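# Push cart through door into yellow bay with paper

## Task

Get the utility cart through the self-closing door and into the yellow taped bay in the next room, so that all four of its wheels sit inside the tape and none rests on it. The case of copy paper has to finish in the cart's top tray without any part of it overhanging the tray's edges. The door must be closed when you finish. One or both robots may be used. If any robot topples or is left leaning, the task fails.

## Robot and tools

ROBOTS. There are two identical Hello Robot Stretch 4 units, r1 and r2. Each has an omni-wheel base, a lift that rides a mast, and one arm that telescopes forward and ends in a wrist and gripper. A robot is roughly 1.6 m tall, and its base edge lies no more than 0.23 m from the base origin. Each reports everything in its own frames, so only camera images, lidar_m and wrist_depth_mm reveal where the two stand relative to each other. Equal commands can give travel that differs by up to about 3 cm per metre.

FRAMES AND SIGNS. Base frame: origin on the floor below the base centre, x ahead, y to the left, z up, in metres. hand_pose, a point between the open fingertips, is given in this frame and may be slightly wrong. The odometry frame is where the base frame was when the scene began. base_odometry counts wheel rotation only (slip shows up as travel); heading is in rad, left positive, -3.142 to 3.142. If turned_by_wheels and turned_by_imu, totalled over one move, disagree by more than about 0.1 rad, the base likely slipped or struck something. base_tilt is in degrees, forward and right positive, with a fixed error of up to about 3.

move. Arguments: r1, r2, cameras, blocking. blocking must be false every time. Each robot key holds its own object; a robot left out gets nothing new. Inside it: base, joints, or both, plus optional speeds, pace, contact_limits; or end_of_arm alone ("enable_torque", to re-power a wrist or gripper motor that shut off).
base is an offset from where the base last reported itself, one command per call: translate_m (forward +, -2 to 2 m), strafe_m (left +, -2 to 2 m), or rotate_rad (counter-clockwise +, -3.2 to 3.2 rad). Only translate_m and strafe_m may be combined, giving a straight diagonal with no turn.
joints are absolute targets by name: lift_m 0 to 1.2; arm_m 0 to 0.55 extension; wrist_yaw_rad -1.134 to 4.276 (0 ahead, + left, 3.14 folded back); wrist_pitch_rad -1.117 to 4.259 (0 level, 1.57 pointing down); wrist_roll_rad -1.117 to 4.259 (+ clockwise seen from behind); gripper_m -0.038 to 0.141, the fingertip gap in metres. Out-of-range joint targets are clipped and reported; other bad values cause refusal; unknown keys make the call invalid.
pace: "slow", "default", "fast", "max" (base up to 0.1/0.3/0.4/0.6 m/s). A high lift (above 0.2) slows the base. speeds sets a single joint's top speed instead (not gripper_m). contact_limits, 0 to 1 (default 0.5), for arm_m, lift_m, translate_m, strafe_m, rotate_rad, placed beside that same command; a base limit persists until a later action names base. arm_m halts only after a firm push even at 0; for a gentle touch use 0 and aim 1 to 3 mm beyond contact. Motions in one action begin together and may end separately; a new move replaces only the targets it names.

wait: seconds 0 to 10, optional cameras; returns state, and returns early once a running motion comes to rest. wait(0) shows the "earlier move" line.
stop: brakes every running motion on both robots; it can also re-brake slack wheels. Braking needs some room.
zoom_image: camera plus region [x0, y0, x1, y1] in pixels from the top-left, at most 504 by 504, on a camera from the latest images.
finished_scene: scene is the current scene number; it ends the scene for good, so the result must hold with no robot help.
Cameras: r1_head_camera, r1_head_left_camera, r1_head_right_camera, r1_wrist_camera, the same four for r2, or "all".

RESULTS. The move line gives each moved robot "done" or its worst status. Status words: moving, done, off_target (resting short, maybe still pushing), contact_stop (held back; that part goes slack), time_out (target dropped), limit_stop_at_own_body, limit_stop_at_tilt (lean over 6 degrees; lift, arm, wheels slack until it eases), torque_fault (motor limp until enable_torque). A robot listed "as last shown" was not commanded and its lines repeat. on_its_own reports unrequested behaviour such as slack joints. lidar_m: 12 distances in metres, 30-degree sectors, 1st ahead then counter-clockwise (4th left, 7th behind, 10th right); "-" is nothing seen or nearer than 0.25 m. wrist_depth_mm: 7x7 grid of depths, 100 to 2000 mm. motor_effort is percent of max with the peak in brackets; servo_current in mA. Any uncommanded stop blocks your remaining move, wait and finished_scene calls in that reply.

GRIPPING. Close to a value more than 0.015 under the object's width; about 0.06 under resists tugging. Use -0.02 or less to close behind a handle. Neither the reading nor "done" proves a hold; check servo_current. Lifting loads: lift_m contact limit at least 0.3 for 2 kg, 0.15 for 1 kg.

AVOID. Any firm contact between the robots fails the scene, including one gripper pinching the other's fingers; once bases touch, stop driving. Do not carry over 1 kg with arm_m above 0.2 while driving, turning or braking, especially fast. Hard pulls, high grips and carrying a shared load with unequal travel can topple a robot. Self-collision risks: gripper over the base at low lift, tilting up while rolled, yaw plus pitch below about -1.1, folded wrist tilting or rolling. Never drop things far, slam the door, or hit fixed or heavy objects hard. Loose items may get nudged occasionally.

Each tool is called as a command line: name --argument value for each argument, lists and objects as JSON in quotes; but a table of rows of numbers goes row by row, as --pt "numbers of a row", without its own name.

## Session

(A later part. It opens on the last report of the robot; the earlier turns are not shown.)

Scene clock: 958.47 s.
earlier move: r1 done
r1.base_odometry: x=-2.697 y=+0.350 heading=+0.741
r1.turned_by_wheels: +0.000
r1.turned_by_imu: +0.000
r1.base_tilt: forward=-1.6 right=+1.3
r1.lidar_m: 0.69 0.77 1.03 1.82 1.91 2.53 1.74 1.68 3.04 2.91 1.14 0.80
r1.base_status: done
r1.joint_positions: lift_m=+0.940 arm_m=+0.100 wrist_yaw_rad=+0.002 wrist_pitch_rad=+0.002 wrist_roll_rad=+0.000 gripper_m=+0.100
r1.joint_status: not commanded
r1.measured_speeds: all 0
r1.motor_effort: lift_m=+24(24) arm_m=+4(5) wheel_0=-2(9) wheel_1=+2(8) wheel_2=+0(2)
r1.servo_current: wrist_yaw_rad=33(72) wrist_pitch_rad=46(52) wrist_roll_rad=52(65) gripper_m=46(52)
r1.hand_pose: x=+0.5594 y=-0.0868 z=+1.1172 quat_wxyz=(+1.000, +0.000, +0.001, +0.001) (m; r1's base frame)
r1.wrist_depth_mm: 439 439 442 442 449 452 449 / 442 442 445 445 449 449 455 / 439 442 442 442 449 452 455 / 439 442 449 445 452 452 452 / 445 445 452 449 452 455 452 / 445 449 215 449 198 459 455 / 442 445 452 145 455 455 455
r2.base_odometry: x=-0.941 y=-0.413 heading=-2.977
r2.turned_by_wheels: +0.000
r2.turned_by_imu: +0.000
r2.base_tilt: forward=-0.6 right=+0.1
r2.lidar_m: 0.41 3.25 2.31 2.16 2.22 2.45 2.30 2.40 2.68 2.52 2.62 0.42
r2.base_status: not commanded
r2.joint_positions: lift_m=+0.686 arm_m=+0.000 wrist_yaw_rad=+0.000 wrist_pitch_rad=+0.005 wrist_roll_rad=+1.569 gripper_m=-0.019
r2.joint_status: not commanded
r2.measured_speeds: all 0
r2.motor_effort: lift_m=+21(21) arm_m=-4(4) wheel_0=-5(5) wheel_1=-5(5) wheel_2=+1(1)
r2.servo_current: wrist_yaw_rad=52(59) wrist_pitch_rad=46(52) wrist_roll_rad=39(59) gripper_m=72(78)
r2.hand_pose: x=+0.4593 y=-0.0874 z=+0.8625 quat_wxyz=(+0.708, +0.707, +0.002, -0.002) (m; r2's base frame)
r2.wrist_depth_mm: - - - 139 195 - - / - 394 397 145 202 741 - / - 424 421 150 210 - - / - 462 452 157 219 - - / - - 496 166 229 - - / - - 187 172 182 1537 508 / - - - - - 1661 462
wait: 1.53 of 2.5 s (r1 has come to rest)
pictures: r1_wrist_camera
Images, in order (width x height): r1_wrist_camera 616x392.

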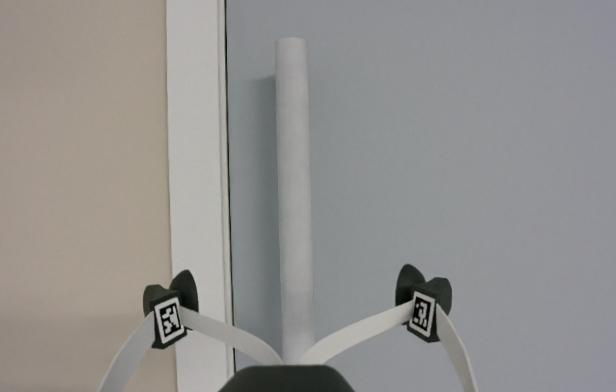

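move --blocking false --cameras '[]' --r1 '{"joints": {"arm_m": 0.25}, "contact_limits": {"arm_m": 0.1}, "pace": "slow"}'

wait --seconds 3 --cameras '["r1_wrist_camera"]'

Scene clock: 968.33 s.
move: r1 moving
r1.base_odometry: x=-2.697 y=+0.350 heading=+0.741
r1.turned_by_wheels: +0.000
r1.turned_by_imu: +0.000
r1.base_tilt: forward=-1.6 right=+1.2
r1.lidar_m: 0.71 0.78 1.08 1.82 1.87 2.57 1.78 1.68 3.06 2.90 1.13 0.79
r1.base_status: not commanded
r1.joint_positions: lift_m=+0.940 arm_m=+0.113 wrist_yaw_rad=+0.002 wrist_pitch_rad=+0.002 wrist_roll_rad=+0.000 gripper_m=+0.100
r1.joint_status: arm_m moving
r1.measured_speeds: translate_m=+0.000 strafe_m=+0.000 rotate_rad=+0.000 lift_m=+0.000 arm_m=+0.049 wrist_yaw_rad=+0.000 wrist_pitch_rad=+0.000 wrist_roll_rad=+0.000
r1.motor_effort: lift_m=+24(24) arm_m=+4(7) wheel_0=-2(3) wheel_1=+2(3) wheel_2=+0(0)
r1.servo_current: wrist_yaw_rad=39(65) wrist_pitch_rad=46(46) wrist_roll_rad=46(59) gripper_m=39(46)
r1.contact_limits: arm_m 0.1
r1.hand_pose: x=+0.5721 y=-0.0868 z=+1.1172 quat_wxyz=(+1.000, +0.000, +0.001, +0.001) (m; r1's base frame)
r1.wrist_depth_mm: 424 430 433 433 436 439 442 / 430 430 433 433 436 442 439 / 430 430 436 433 439 442 442 / 430 430 436 436 436 439 442 / 433 433 436 436 436 442 445 / 430 433 216 439 198 445 449 / 433 436 439 145 445 445 445
r2: as last shown
r2.base_tilt: forward=-0.7 right=+0.1
r2.lidar_m: 0.39 3.24 2.32 2.15 2.25 2.45 2.32 2.39 2.69 2.53 2.64 0.41
r2.motor_effort: lift_m=+21(21) arm_m=-4(4) wheel_0=-5(6) wheel_1=-5(5) wheel_2=+1(1)
r2.servo_current: wrist_yaw_rad=59(59) wrist_pitch_rad=46(46) wrist_roll_rad=33(59) gripper_m=78(78)
r2.wrist_depth_mm: - - - 139 194 - - / - 397 392 145 202 750 - / - 424 424 150 211 - - / - 466 452 157 219 - - / - - 492 165 229 - - / - - 187 172 181 1576 504 / - - - - - 1708 459
pictures: none
No camera images: "cameras" was empty.

Scene clock: 970.63 s.
earlier move: r1 done
r1.base_odometry: x=-2.697 y=+0.350 heading=+0.741
r1.turned_by_wheels: +0.000
r1.turned_by_imu: +0.000
r1.base_tilt: forward=-1.6 right=+1.3
r1.lidar_m: 0.67 0.78 1.08 1.82 1.89 2.56 1.76 1.67 3.02 2.89 1.13 0.80
r1.base_status: not commanded
r1.joint_positions: lift_m=+0.940 arm_m=+0.250 wrist_yaw_rad=+0.002 wrist_pitch_rad=+0.002 wrist_roll_rad=+0.000 gripper_m=+0.100
r1.joint_status: all done
r1.measured_speeds: all 0
r1.motor_effort: lift_m=+24(24) arm_m=+5(8) wheel_0=-3(3) wheel_1=+2(3) wheel_2=+0(0)
r1.servo_current: wrist_yaw_rad=52(72) wrist_pitch_rad=39(46) wrist_roll_rad=46(72) gripper_m=33(52)
r1.contact_limits: arm_m 0.1
r1.hand_pose: x=+0.7094 y=-0.0868 z=+1.1172 quat_wxyz=(+1.000, +0.000, +0.001, +0.001) (m; r1's base frame)
r1.wrist_depth_mm: 291 - 294 297 298 298 300 / 291 - 294 229 297 298 301 / 293 - 297 227 298 301 298 / 293 - 296 225 298 300 301 / 296 - 297 224 300 303 304 / 297 214 298 224 198 303 303 / 296 163 298 139 304 306 303
r2.base_odometry: x=-0.941 y=-0.413 heading=-2.977
r2.turned_by_wheels: +0.000
r2.turned_by_imu: +0.000
r2.base_tilt: forward=-0.6 right=+0.1
r2.lidar_m: 0.39 3.26 2.32 2.14 2.22 2.43 2.28 2.38 2.69 2.56 2.63 0.42
r2.base_status: not commanded
r2.joint_positions: lift_m=+0.686 arm_m=+0.000 wrist_yaw_rad=+0.000 wrist_pitch_rad=+0.005 wrist_roll_rad=+1.569 gripper_m=-0.019
r2.joint_status: not commanded
r2.measured_speeds: all 0
r2.motor_effort: lift_m=+21(21) arm_m=-4(4) wheel_0=-5(6) wheel_1=-5(5) wheel_2=+1(1)
r2.servo_current: wrist_yaw_rad=46(59) wrist_pitch_rad=46(52) wrist_roll_rad=46(65) gripper_m=78(78)
r2.hand_pose: x=+0.4593 y=-0.0874 z=+0.8625 quat_wxyz=(+0.708, +0.707, +0.002, -0.002) (m; r2's base frame)
r2.wrist_depth_mm: - - - 140 194 - - / - 394 397 145 202 750 - / - 421 421 150 211 - - / - 466 455 157 220 - - / - - 492 166 228 - - / - - 187 172 181 1618 504 / - - - - - 1661 462
wait: 2.30 of 3 s (r1 has come to rest)
pictures: r1_wrist_camera
Images, in order (width x height): r1_wrist_camera 616x392.

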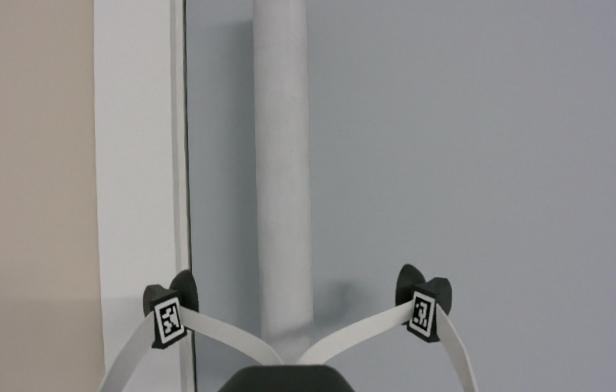

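move --blocking false --cameras '[]' --r1 '{"joints": {"arm_m": 0.297}, "contact_limits": {"arm_m": 0.0}, "pace": "slow"}'

wait --seconds 2 --cameras '["r1_wrist_camera"]'

move --blocking false --cameras '[]' --r1 '{"joints": {"gripper_m": -0.02}}'

wait --seconds 2 --cameras '["r1_wrist_camera", "r1_head_camera"]'

Scene clock: 978.07 s.
move: r1 moving
r1.base_odometry: x=-2.697 y=+0.350 heading=+0.741
r1.turned_by_wheels: +0.000
r1.turned_by_imu: +0.000
r1.base_tilt: forward=-1.6 right=+1.3
r1.lidar_m: 0.68 0.78 1.08 1.82 1.90 2.54 1.78 1.65 3.07 2.90 1.13 0.80
r1.base_status: not commanded
r1.joint_positions: lift_m=+0.940 arm_m=+0.263 wrist_yaw_rad=+0.002 wrist_pitch_rad=+0.002 wrist_roll_rad=+0.000 gripper_m=+0.100
r1.joint_status: arm_m moving
r1.measured_speeds: translate_m=+0.000 strafe_m=+0.000 rotate_rad=+0.000 lift_m=+0.000 arm_m=+0.049 wrist_yaw_rad=+0.000 wrist_pitch_rad=+0.000 wrist_roll_rad=+0.000
r1.motor_effort: lift_m=+24(24) arm_m=+5(6) wheel_0=-2(3) wheel_1=+2(3) wheel_2=+0(0)
r1.servo_current: wrist_yaw_rad=59(72) wrist_pitch_rad=39(46) wrist_roll_rad=39(52) gripper_m=46(46)
r1.contact_limits: arm_m 0
r1.hand_pose: x=+0.7221 y=-0.0868 z=+1.1172 quat_wxyz=(+1.000, +0.000, +0.001, +0.001) (m; r1's base frame)
r1.wrist_depth_mm: 278 - 285 285 287 286 287 / 282 - 282 285 286 289 289 / 281 - 285 217 287 289 290 / 281 - 286 215 289 290 291 / 283 - 286 214 287 290 291 / 283 192 216 213 198 291 293 / 283 164 289 145 290 293 291
r2: as last shown
r2.base_tilt: forward=-0.7 right=+0.1
r2.lidar_m: 0.40 3.27 2.31 2.16 2.21 2.45 2.33 2.39 2.68 2.54 2.64 0.41
r2.motor_effort: lift_m=+21(21) arm_m=-4(4) wheel_0=-5(5) wheel_1=-5(5) wheel_2=+1(1)
r2.servo_current: wrist_yaw_rad=52(52) wrist_pitch_rad=46(46) wrist_roll_rad=46(59) gripper_m=72(78)
r2.wrist_depth_mm: - - - 139 195 - - / - 392 394 145 202 741 - / - 421 418 150 210 - - / - 466 455 158 220 - - / - - 492 166 229 - - / - - 187 172 181 1618 504 / - - - - - 1708 459
pictures: none
No camera images: "cameras" was empty.

Scene clock: 979.23 s.
earlier move: r1 done
r1.base_odometry: x=-2.697 y=+0.350 heading=+0.741
r1.turned_by_wheels: +0.000
r1.turned_by_imu: +0.000
r1.base_tilt: forward=-1.6 right=+1.2
r1.lidar_m: 0.67 0.77 1.07 1.82 1.88 2.53 1.76 1.69 3.05 2.91 1.12 0.80
r1.base_status: not commanded
r1.joint_positions: lift_m=+0.940 arm_m=+0.297 wrist_yaw_rad=+0.002 wrist_pitch_rad=+0.002 wrist_roll_rad=+0.000 gripper_m=+0.100
r1.joint_status: all done
r1.measured_speeds: all 0
r1.motor_effort: lift_m=+24(24) arm_m=+5(7) wheel_0=-2(3) wheel_1=+2(3) wheel_2=+0(0)
r1.servo_current: wrist_yaw_rad=46(72) wrist_pitch_rad=39(46) wrist_roll_rad=65(65) gripper_m=46(46)
r1.contact_limits: arm_m 0
r1.hand_pose: x=+0.7564 y=-0.0868 z=+1.1172 quat_wxyz=(+1.000, +0.000, +0.001, +0.001) (m; r1's base frame)
r1.wrist_depth_mm: 245 248 248 173 250 251 253 / 246 249 249 183 252 252 253 / 246 249 249 180 252 253 254 / 247 - 249 173 253 254 254 / 248 251 251 178 253 255 255 / 249 193 215 173 198 255 255 / 249 163 252 145 254 255 257
r2.base_odometry: x=-0.941 y=-0.413 heading=-2.977
r2.turned_by_wheels: +0.000
r2.turned_by_imu: +0.000
r2.base_tilt: forward=-0.7 right=+0.1
r2.lidar_m: 0.41 3.26 2.31 2.18 2.26 2.46 2.31 2.38 2.66 2.54 2.64 0.42
r2.base_status: not commanded
r2.joint_positions: lift_m=+0.686 arm_m=+0.000 wrist_yaw_rad=+0.000 wrist_pitch_rad=+0.005 wrist_roll_rad=+1.569 gripper_m=-0.019
r2.joint_status: not commanded
r2.measured_speeds: all 0
r2.motor_effort: lift_m=+21(21) arm_m=-4(4) wheel_0=-5(6) wheel_1=-4(5) wheel_2=+1(1)
r2.servo_current: wrist_yaw_rad=46(59) wrist_pitch_rad=46(59) wrist_roll_rad=39(59) gripper_m=72(78)
r2.hand_pose: x=+0.4593 y=-0.0874 z=+0.8625 quat_wxyz=(+0.708, +0.707, +0.002, -0.002) (m; r2's base frame)
r2.wrist_depth_mm: - - - 139 195 - - / - 392 394 145 202 750 - / - 421 418 150 211 - - / - 466 452 157 219 - - / - - 496 166 228 - - / - - 187 173 181 1576 504 / - - - - - 1661 455
wait: 1.17 of 2 s (r1 has come to rest)
pictures: r1_wrist_camera
Images, in order (width x height): r1_wrist_camera 616x392.

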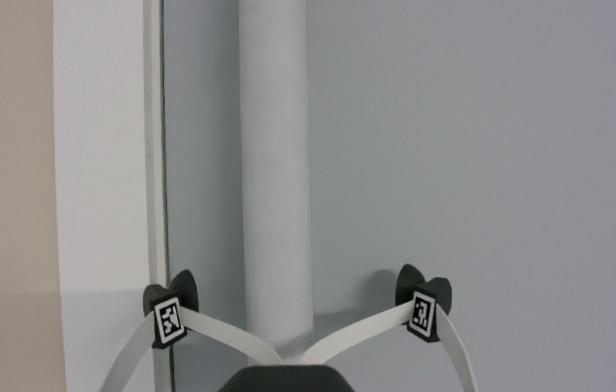

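Scene clock: 979.73 s.
move: r1 moving
r1.base_odometry: x=-2.697 y=+0.350 heading=+0.741
r1.turned_by_wheels: +0.000
r1.turned_by_imu: +0.000
r1.base_tilt: forward=-1.6 right=+1.3
r1.lidar_m: 0.68 0.78 1.07 1.81 1.87 2.51 1.78 1.65 3.06 2.91 1.12 0.78
r1.base_status: not commanded
r1.joint_positions: lift_m=+0.940 arm_m=+0.297 wrist_yaw_rad=+0.002 wrist_pitch_rad=+0.002 wrist_roll_rad=+0.000 gripper_m=+0.084
r1.joint_status: gripper_m moving
r1.measured_speeds: all 0
r1.motor_effort: lift_m=+24(24) arm_m=+4(5) wheel_0=-3(3) wheel_1=+2(3) wheel_2=+0(0)
r1.servo_current: wrist_yaw_rad=46(59) wrist_pitch_rad=39(46) wrist_roll_rad=59(72) gripper_m=91(91)
r1.contact_limits: arm_m 0
r1.hand_pose: x=+0.7564 y=-0.0868 z=+1.1172 quat_wxyz=(+1.000, +0.000, +0.001, +0.001) (m; r1's base frame)
r1.wrist_depth_mm: 245 248 249 172 251 252 252 / 246 249 250 183 251 252 253 / 246 250 250 180 254 254 253 / 247 - 250 173 253 254 254 / 247 251 251 178 254 255 255 / 249 - 212 173 198 256 256 / 250 154 252 145 256 256 256
r2: as last shown
r2.base_tilt: forward=-0.6 right=+0.1
r2.lidar_m: 0.41 3.23 2.34 2.18 2.26 2.44 2.29 2.39 2.69 2.54 2.63 0.40
r2.motor_effort: lift_m=+21(21) arm_m=-4(4) wheel_0=-5(5) wheel_1=-5(5) wheel_2=+1(1)
r2.servo_current: wrist_yaw_rad=46(59) wrist_pitch_rad=46(52) wrist_roll_rad=39(52) gripper_m=65(72)
r2.wrist_depth_mm: - - - 139 194 - - / - 392 397 145 202 750 - / - 424 418 150 210 - - / - 466 452 157 219 - - / - - 492 166 228 - - / - - 187 172 181 1576 504 / - - - - - 1708 462
pictures: none
No camera images: "cameras" was empty.

Scene clock: 981.17 s.
earlier move: r1 done
r1.base_odometry: x=-2.697 y=+0.351 heading=+0.742
r1.turned_by_wheels: +0.001
r1.turned_by_imu: +0.001
r1.base_tilt: forward=-1.5 right=+1.2
r1.lidar_m: 0.68 0.80 1.05 1.81 1.88 2.57 1.76 1.64 3.04 2.90 1.13 0.80
r1.base_status: not commanded
r1.joint_positions: lift_m=+0.940 arm_m=+0.297 wrist_yaw_rad=+0.006 wrist_pitch_rad=+0.002 wrist_roll_rad=+0.000 gripper_m=-0.019
r1.joint_status: all done
r1.measured_speeds: all 0
r1.motor_effort: lift_m=+24(24) arm_m=-4(5) wheel_0=+1(3) wheel_1=+2(3) wheel_2=+9(9)
r1.servo_current: wrist_yaw_rad=59(72) wrist_pitch_rad=39(52) wrist_roll_rad=46(72) gripper_m=78(143)
r1.contact_limits: arm_m 0
r1.hand_pose: x=+0.7568 y=-0.0858 z=+1.1172 quat_wxyz=(+1.000, +0.000, +0.001, +0.003) (m; r1's base frame)
r1.wrist_depth_mm: 245 - 248 167 247 248 247 / 246 - 248 167 248 248 248 / 247 - 248 170 247 248 248 / 247 - 248 170 249 250 251 / 247 - 248 170 250 250 251 / 249 - 188 170 249 251 250 / 249 140 252 168 251 252 252
r2.base_odometry: x=-0.941 y=-0.413 heading=-2.977
r2.turned_by_wheels: +0.000
r2.turned_by_imu: +0.000
r2.base_tilt: forward=-0.7 right=+0.1
r2.lidar_m: 0.41 3.25 2.32 2.17 2.26 2.45 2.30 2.40 2.70 2.54 2.61 0.37
r2.base_status: not commanded
r2.joint_positions: lift_m=+0.686 arm_m=+0.000 wrist_yaw_rad=+0.000 wrist_pitch_rad=+0.005 wrist_roll_rad=+1.569 gripper_m=-0.019
r2.joint_status: not commanded
r2.measured_speeds: all 0
r2.motor_effort: lift_m=+21(21) arm_m=-4(4) wheel_0=-5(5) wheel_1=-5(5) wheel_2=+1(1)
r2.servo_current: wrist_yaw_rad=46(59) wrist_pitch_rad=46(52) wrist_roll_rad=52(59) gripper_m=72(78)
r2.hand_pose: x=+0.4593 y=-0.0874 z=+0.8625 quat_wxyz=(+0.708, +0.707, +0.002, -0.002) (m; r2's base frame)
r2.wrist_depth_mm: - - - 139 195 - - / - 397 399 145 202 741 - / - 424 418 150 211 - - / - 462 452 157 219 - - / - - 492 166 229 - - / - - 187 172 181 1576 508 / - - - - - 1661 462
wait: 1.43 of 2 s (r1 has come to rest)
pictures: r1_head_camera, r1_wrist_camera
Images, in order (width x height): r1_head_camera 420x560, r1_wrist_camera 616x392.

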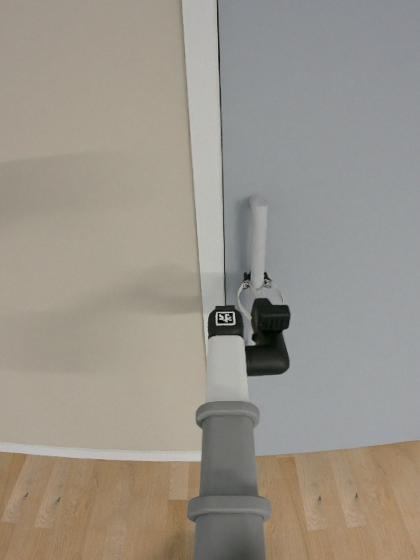

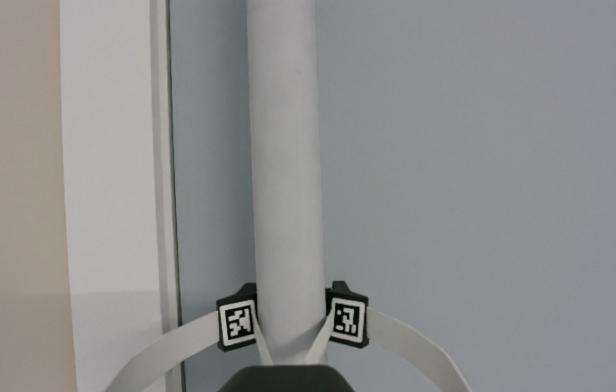

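move --blocking false --r1 '{"base": {"translate_m": -0.127, "strafe_m": -0.054}, "joints": {"wrist_yaw_rad": 0.13}, "pace": "slow", "speeds": {"wrist_yaw_rad": 0.1}, "contact_limits": {"translate_m": 0.6}}'

wait --seconds 2.0 --cameras '["r1_wrist_camera", "r2_head_camera"]'

Scene clock: 1026.03 s.
move: r1 moving
r1.base_odometry: x=-2.703 y=+0.338 heading=+0.742
r1.turned_by_wheels: +0.000
r1.turned_by_imu: -0.010
r1.base_tilt: forward=-1.5 right=+1.3
r1.lidar_m: 0.69 0.79 1.08 1.81 1.88 2.51 1.79 1.65 3.06 2.91 1.16 0.79
r1.base_status: translate_m moving; strafe_m moving
r1.joint_positions: lift_m=+0.940 arm_m=+0.297 wrist_yaw_rad=+0.048 wrist_pitch_rad=+0.002 wrist_roll_rad=+0.000 gripper_m=-0.019
r1.joint_status: wrist_yaw_rad moving
r1.measured_speeds: translate_m=-0.048 strafe_m=-0.021 rotate_rad=+0.003 lift_m=+0.000 arm_m=+0.000 wrist_yaw_rad=+0.100 wrist_pitch_rad=+0.000 wrist_roll_rad=+0.000
r1.motor_effort: lift_m=+24(24) arm_m=-4(4) wheel_0=-4(8) wheel_1=-9(9) wheel_2=+17(17)
r1.servo_current: wrist_yaw_rad=39(72) wrist_pitch_rad=39(46) wrist_roll_rad=46(65) gripper_m=78(85)
r1.contact_limits: arm_m 0; translate_m 0.6
r1.hand_pose: x=+0.7602 y=-0.0735 z=+1.1172 quat_wxyz=(+1.000, +0.000, +0.001, +0.024) (m; r1's base frame)
r1.wrist_depth_mm: 255 - 248 167 246 246 245 / 255 - 249 168 247 246 245 / 257 - 249 170 248 247 244 / 257 - 250 170 248 247 246 / 259 - 251 170 249 248 246 / 259 - 189 171 249 249 248 / 262 139 253 169 249 249 248
r2: as last shown
r2.base_tilt: forward=-0.7 right=+0.0
r2.lidar_m: 0.42 3.26 2.33 2.17 2.26 2.45 2.31 2.38 2.69 2.55 2.65 0.37
r2.motor_effort: lift_m=+21(21) arm_m=-4(4) wheel_0=-5(6) wheel_1=-4(5) wheel_2=+1(1)
r2.servo_current: wrist_yaw_rad=52(52) wrist_pitch_rad=39(46) wrist_roll_rad=39(52) gripper_m=72(78)
r2.wrist_depth_mm: - - - 139 195 - - / - 394 397 145 202 741 - / - 427 421 150 211 - - / - 469 455 157 219 - - / - - 488 166 229 - - / - - 187 172 181 1576 504 / - - - - - 1661 459
pictures: none

Scene clock: 1028.03 s.
earlier move: r1 moving
r1.base_odometry: x=-2.754 y=+0.225 heading=+0.743
r1.turned_by_wheels: +0.001
r1.turned_by_imu: -0.002
r1.base_tilt: forward=-1.5 right=+1.3
r1.lidar_m: 0.69 0.88 1.23 1.86 1.95 2.58 1.62 1.55 3.00 2.86 1.32 0.84
r1.base_status: translate_m moving; strafe_m moving
r1.joint_positions: lift_m=+0.940 arm_m=+0.297 wrist_yaw_rad=+0.138 wrist_pitch_rad=+0.002 wrist_roll_rad=+0.000 gripper_m=-0.019
r1.joint_status: all done
r1.measured_speeds: all 0
r1.motor_effort: lift_m=+24(24) arm_m=-4(4) wheel_0=+1(8) wheel_1=-3(10) wheel_2=+17(20)
r1.servo_current: wrist_yaw_rad=52(78) wrist_pitch_rad=39(52) wrist_roll_rad=52(65) gripper_m=78(85)
r1.contact_limits: arm_m 0; translate_m 0.6
r1.hand_pose: x=+0.7656 y=-0.0469 z=+1.1172 quat_wxyz=(+0.998, +0.000, +0.001, +0.069) (m; r1's base frame)
r1.wrist_depth_mm: 389 382 248 168 247 248 247 / 394 384 248 168 248 247 247 / 397 387 248 172 248 248 248 / 402 387 248 172 249 249 249 / 402 387 251 171 250 252 250 / 399 389 186 171 251 250 250 / 402 389 253 169 250 251 253
r2.base_odometry: x=-0.941 y=-0.413 heading=-2.977
r2.turned_by_wheels: +0.000
r2.turned_by_imu: +0.000
r2.base_tilt: forward=-0.7 right=+0.1
r2.lidar_m: 0.41 3.27 2.32 2.17 2.21 2.45 2.31 2.39 2.70 2.53 2.61 0.41
r2.base_status: not commanded
r2.joint_positions: lift_m=+0.686 arm_m=+0.000 wrist_yaw_rad=+0.000 wrist_pitch_rad=+0.005 wrist_roll_rad=+1.569 gripper_m=-0.019
r2.joint_status: not commanded
r2.measured_speeds: all 0
r2.motor_effort: lift_m=+21(21) arm_m=-4(4) wheel_0=-5(6) wheel_1=-4(5) wheel_2=+1(1)
r2.servo_current: wrist_yaw_rad=39(59) wrist_pitch_rad=46(52) wrist_roll_rad=46(59) gripper_m=72(78)
r2.hand_pose: x=+0.4593 y=-0.0874 z=+0.8625 quat_wxyz=(+0.708, +0.707, +0.002, -0.002) (m; r2's base frame)
r2.wrist_depth_mm: - - - 139 195 - - / - 392 397 145 202 759 - / - 421 421 150 211 - - / - 462 452 157 219 - - / - - 492 166 229 - - / - - 187 172 182 1576 508 / - - - - - 1756 455
wait: 2.00 s; no rest
pictures: r1_wrist_camera, r2_head_camera
Images, in order (width x height): r1_wrist_camera 616x392, r2_head_camera 420x560.

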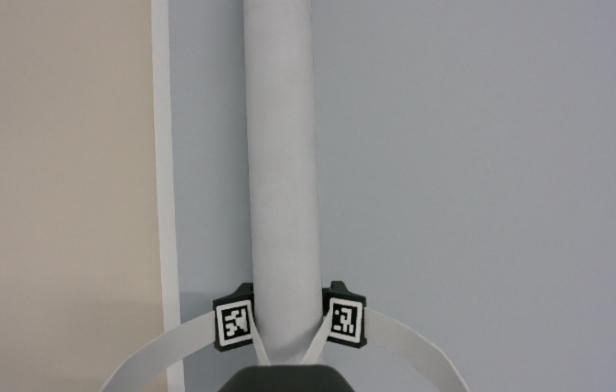

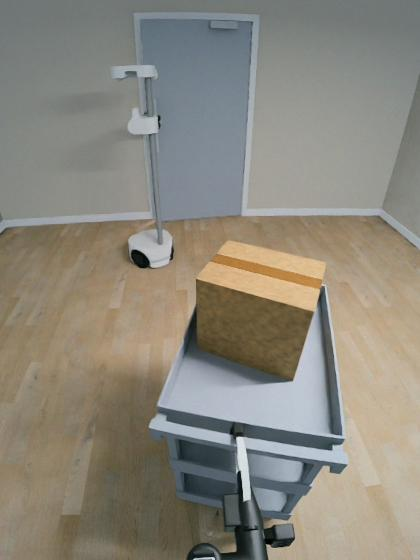

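move --blocking false --r1 '{"base": {"translate_m": -0.193, "strafe_m": -0.126}, "joints": {"wrist_yaw_rad": 0.349}, "pace": "slow", "speeds": {"wrist_yaw_rad": 0.1}, "contact_limits": {"translate_m": 0.6}}'

wait --seconds 4

wait --seconds 1.0 --cameras '["r1_wrist_camera", "r2_head_camera"]'

Scene clock: 1036.80 s.
earlier move: r1 done
move: r1 moving
r1.base_odometry: x=-2.758 y=+0.212 heading=+0.744
r1.turned_by_wheels: +0.001
r1.turned_by_imu: +0.001
r1.base_tilt: forward=-1.5 right=+1.3
r1.lidar_m: 0.68 0.93 1.24 1.86 1.95 2.58 1.66 1.51 3.02 2.85 1.32 0.85
r1.base_status: translate_m moving; strafe_m moving
r1.joint_positions: lift_m=+0.940 arm_m=+0.297 wrist_yaw_rad=+0.178 wrist_pitch_rad=+0.002 wrist_roll_rad=+0.000 gripper_m=-0.019
r1.joint_status: wrist_yaw_rad moving
r1.measured_speeds: translate_m=-0.046 strafe_m=-0.030 rotate_rad=-0.001 lift_m=+0.000 arm_m=+0.000 wrist_yaw_rad=+0.098 wrist_pitch_rad=+0.000 wrist_roll_rad=+0.000
r1.motor_effort: lift_m=+24(24) arm_m=-4(4) wheel_0=+4(8) wheel_1=-9(9) wheel_2=+18(21)
r1.servo_current: wrist_yaw_rad=52(65) wrist_pitch_rad=39(46) wrist_roll_rad=65(65) gripper_m=78(78)
r1.contact_limits: arm_m 0; translate_m 0.6
r1.hand_pose: x=+0.7672 y=-0.0350 z=+1.1172 quat_wxyz=(+0.996, +0.000, +0.001, +0.089) (m; r1's base frame)
r1.wrist_depth_mm: 413 399 249 167 246 244 243 / 413 402 248 168 247 246 245 / 418 402 251 170 247 247 246 / 421 402 251 170 247 247 247 / 421 402 250 170 247 248 247 / 424 402 186 171 248 246 247 / 418 402 253 169 250 248 248
r2: as last shown
r2.lidar_m: 0.43 3.27 2.32 2.17 2.27 2.44 2.31 2.37 2.65 2.54 2.64 0.41
r2.motor_effort: lift_m=+21(21) arm_m=-4(4) wheel_0=-5(5) wheel_1=-5(5) wheel_2=+1(1)
r2.servo_current: wrist_yaw_rad=39(52) wrist_pitch_rad=39(46) wrist_roll_rad=33(59) gripper_m=72(78)
r2.wrist_depth_mm: - - - 140 195 - - / - 394 399 145 202 741 - / - 421 421 150 210 - - / - 469 452 156 219 - - / - - 492 166 228 - - / - - 187 172 181 1537 504 / - - - - - 1661 455
pictures: none

Scene clock: 1039.77 s.
earlier move: r1 done
r1.base_odometry: x=-2.811 y=+0.002 heading=+0.745
r1.turned_by_wheels: +0.001
r1.turned_by_imu: +0.003
r1.base_tilt: forward=-1.5 right=+1.2
r1.lidar_m: 0.68 1.12 1.46 1.98 2.05 2.74 1.33 1.32 2.86 2.75 1.62 0.91
r1.base_status: done
r1.joint_positions: lift_m=+0.940 arm_m=+0.297 wrist_yaw_rad=+0.356 wrist_pitch_rad=+0.002 wrist_roll_rad=+0.000 gripper_m=-0.019
r1.joint_status: all done
r1.measured_speeds: all 0
r1.motor_effort: lift_m=+24(24) arm_m=-4(4) wheel_0=+11(12) wheel_1=-3(10) wheel_2=+17(21)
r1.servo_current: wrist_yaw_rad=59(78) wrist_pitch_rad=39(52) wrist_roll_rad=39(65) gripper_m=78(85)
r1.contact_limits: arm_m 0; translate_m 0.6
r1.hand_pose: x=+0.7687 y=+0.0186 z=+1.1172 quat_wxyz=(+0.984, +0.000, +0.001, +0.177) (m; r1's base frame)
r1.wrist_depth_mm: - - 248 168 247 245 245 / - - 249 168 248 245 246 / - - 248 172 248 247 245 / - - 250 171 247 248 247 / - - 250 171 249 248 247 / - - 186 171 249 248 249 / - 142 251 168 249 250 249
r2.base_odometry: x=-0.941 y=-0.413 heading=-2.977
r2.turned_by_wheels: +0.000
r2.turned_by_imu: +0.000
r2.base_tilt: forward=-0.6 right=+0.0
r2.lidar_m: 0.42 3.25 2.32 2.16 2.25 2.44 2.31 2.39 2.67 2.55 2.61 0.41
r2.base_status: not commanded
r2.joint_positions: lift_m=+0.686 arm_m=+0.000 wrist_yaw_rad=+0.000 wrist_pitch_rad=+0.005 wrist_roll_rad=+1.569 gripper_m=-0.019
r2.joint_status: not commanded
r2.measured_speeds: all 0
r2.motor_effort: lift_m=+21(21) arm_m=-4(4) wheel_0=-5(6) wheel_1=-5(5) wheel_2=+1(1)
r2.servo_current: wrist_yaw_rad=39(65) wrist_pitch_rad=52(52) wrist_roll_rad=46(65) gripper_m=65(85)
r2.hand_pose: x=+0.4593 y=-0.0874 z=+0.8625 quat_wxyz=(+0.708, +0.707, +0.002, -0.002) (m; r2's base frame)
r2.wrist_depth_mm: - - - 139 194 - - / - 392 397 145 202 741 - / - 424 418 150 211 - - / - 466 455 157 219 - - / - - 488 165 228 - - / - - 186 172 181 1618 508 / - - - - - 1661 459
wait: 2.97 of 4 s (r1 has come to rest)
pictures: none

Scene clock: 1040.77 s.
r1.base_odometry: x=-2.811 y=+0.002 heading=+0.745
r1.turned_by_wheels: +0.000
r1.turned_by_imu: +0.000
r1.base_tilt: forward=-1.5 right=+1.3
r1.lidar_m: 0.69 1.10 1.51 1.98 2.08 2.73 1.33 1.33 2.90 2.74 1.61 0.92
r1.base_status: done
r1.joint_positions: lift_m=+0.940 arm_m=+0.297 wrist_yaw_rad=+0.356 wrist_pitch_rad=+0.002 wrist_roll_rad=+0.000 gripper_m=-0.019
r1.joint_status: all done
r1.measured_speeds: all 0
r1.motor_effort: lift_m=+24(24) arm_m=-4(4) wheel_0=+11(12) wheel_1=-2(10) wheel_2=+18(21)
r1.servo_current: wrist_yaw_rad=65(78) wrist_pitch_rad=39(52) wrist_roll_rad=72(65) gripper_m=78(85)
r1.contact_limits: arm_m 0; translate_m 0.6
r1.hand_pose: x=+0.7687 y=+0.0186 z=+1.1172 quat_wxyz=(+0.984, +0.000, +0.001, +0.177) (m; r1's base frame)
r1.wrist_depth_mm: - - 247 168 247 245 246 / - - 249 168 247 245 246 / - - 250 172 248 247 246 / - - 250 172 247 248 247 / - - 250 171 249 249 247 / - - 186 171 249 249 249 / - 142 251 168 250 249 249
r2.base_odometry: x=-0.941 y=-0.413 heading=-2.977
r2.turned_by_wheels: +0.000
r2.turned_by_imu: +0.000
r2.base_tilt: forward=-0.7 right=+0.1
r2.lidar_m: 0.40 3.24 2.32 2.18 2.23 2.45 2.30 2.40 2.71 2.54 2.64 0.40
r2.base_status: not commanded
r2.joint_positions: lift_m=+0.686 arm_m=+0.000 wrist_yaw_rad=+0.000 wrist_pitch_rad=+0.005 wrist_roll_rad=+1.569 gripper_m=-0.019
r2.joint_status: not commanded
r2.measured_speeds: all 0
r2.motor_effort: lift_m=+21(21) arm_m=-4(4) wheel_0=-5(6) wheel_1=-4(5) wheel_2=+1(1)
r2.servo_current: wrist_yaw_rad=33(65) wrist_pitch_rad=46(52) wrist_roll_rad=59(65) gripper_m=72(85)
r2.hand_pose: x=+0.4593 y=-0.0874 z=+0.8625 quat_wxyz=(+0.708, +0.707, +0.002, -0.002) (m; r2's base frame)
r2.wrist_depth_mm: - - - 139 195 - - / - 397 397 145 203 759 - / - 427 418 150 209 - - / - 466 452 158 219 - - / - - 492 166 228 - - / - - 186 172 182 1576 508 / - - - - - 1708 459
wait: 1.00 s; at rest by 0.27 s
pictures: r1_wrist_camera, r2_head_camera
Images, in order (width x height): r1_wrist_camera 616x392, r2_head_camera 420x560.

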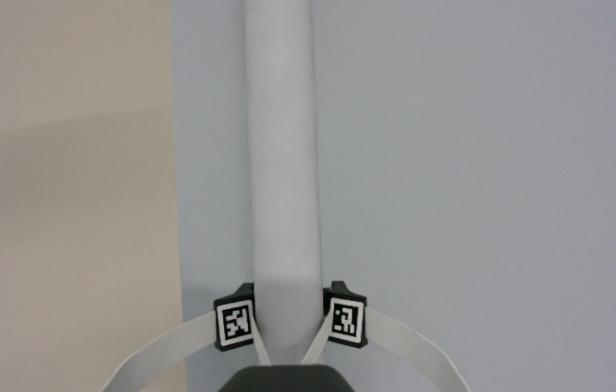

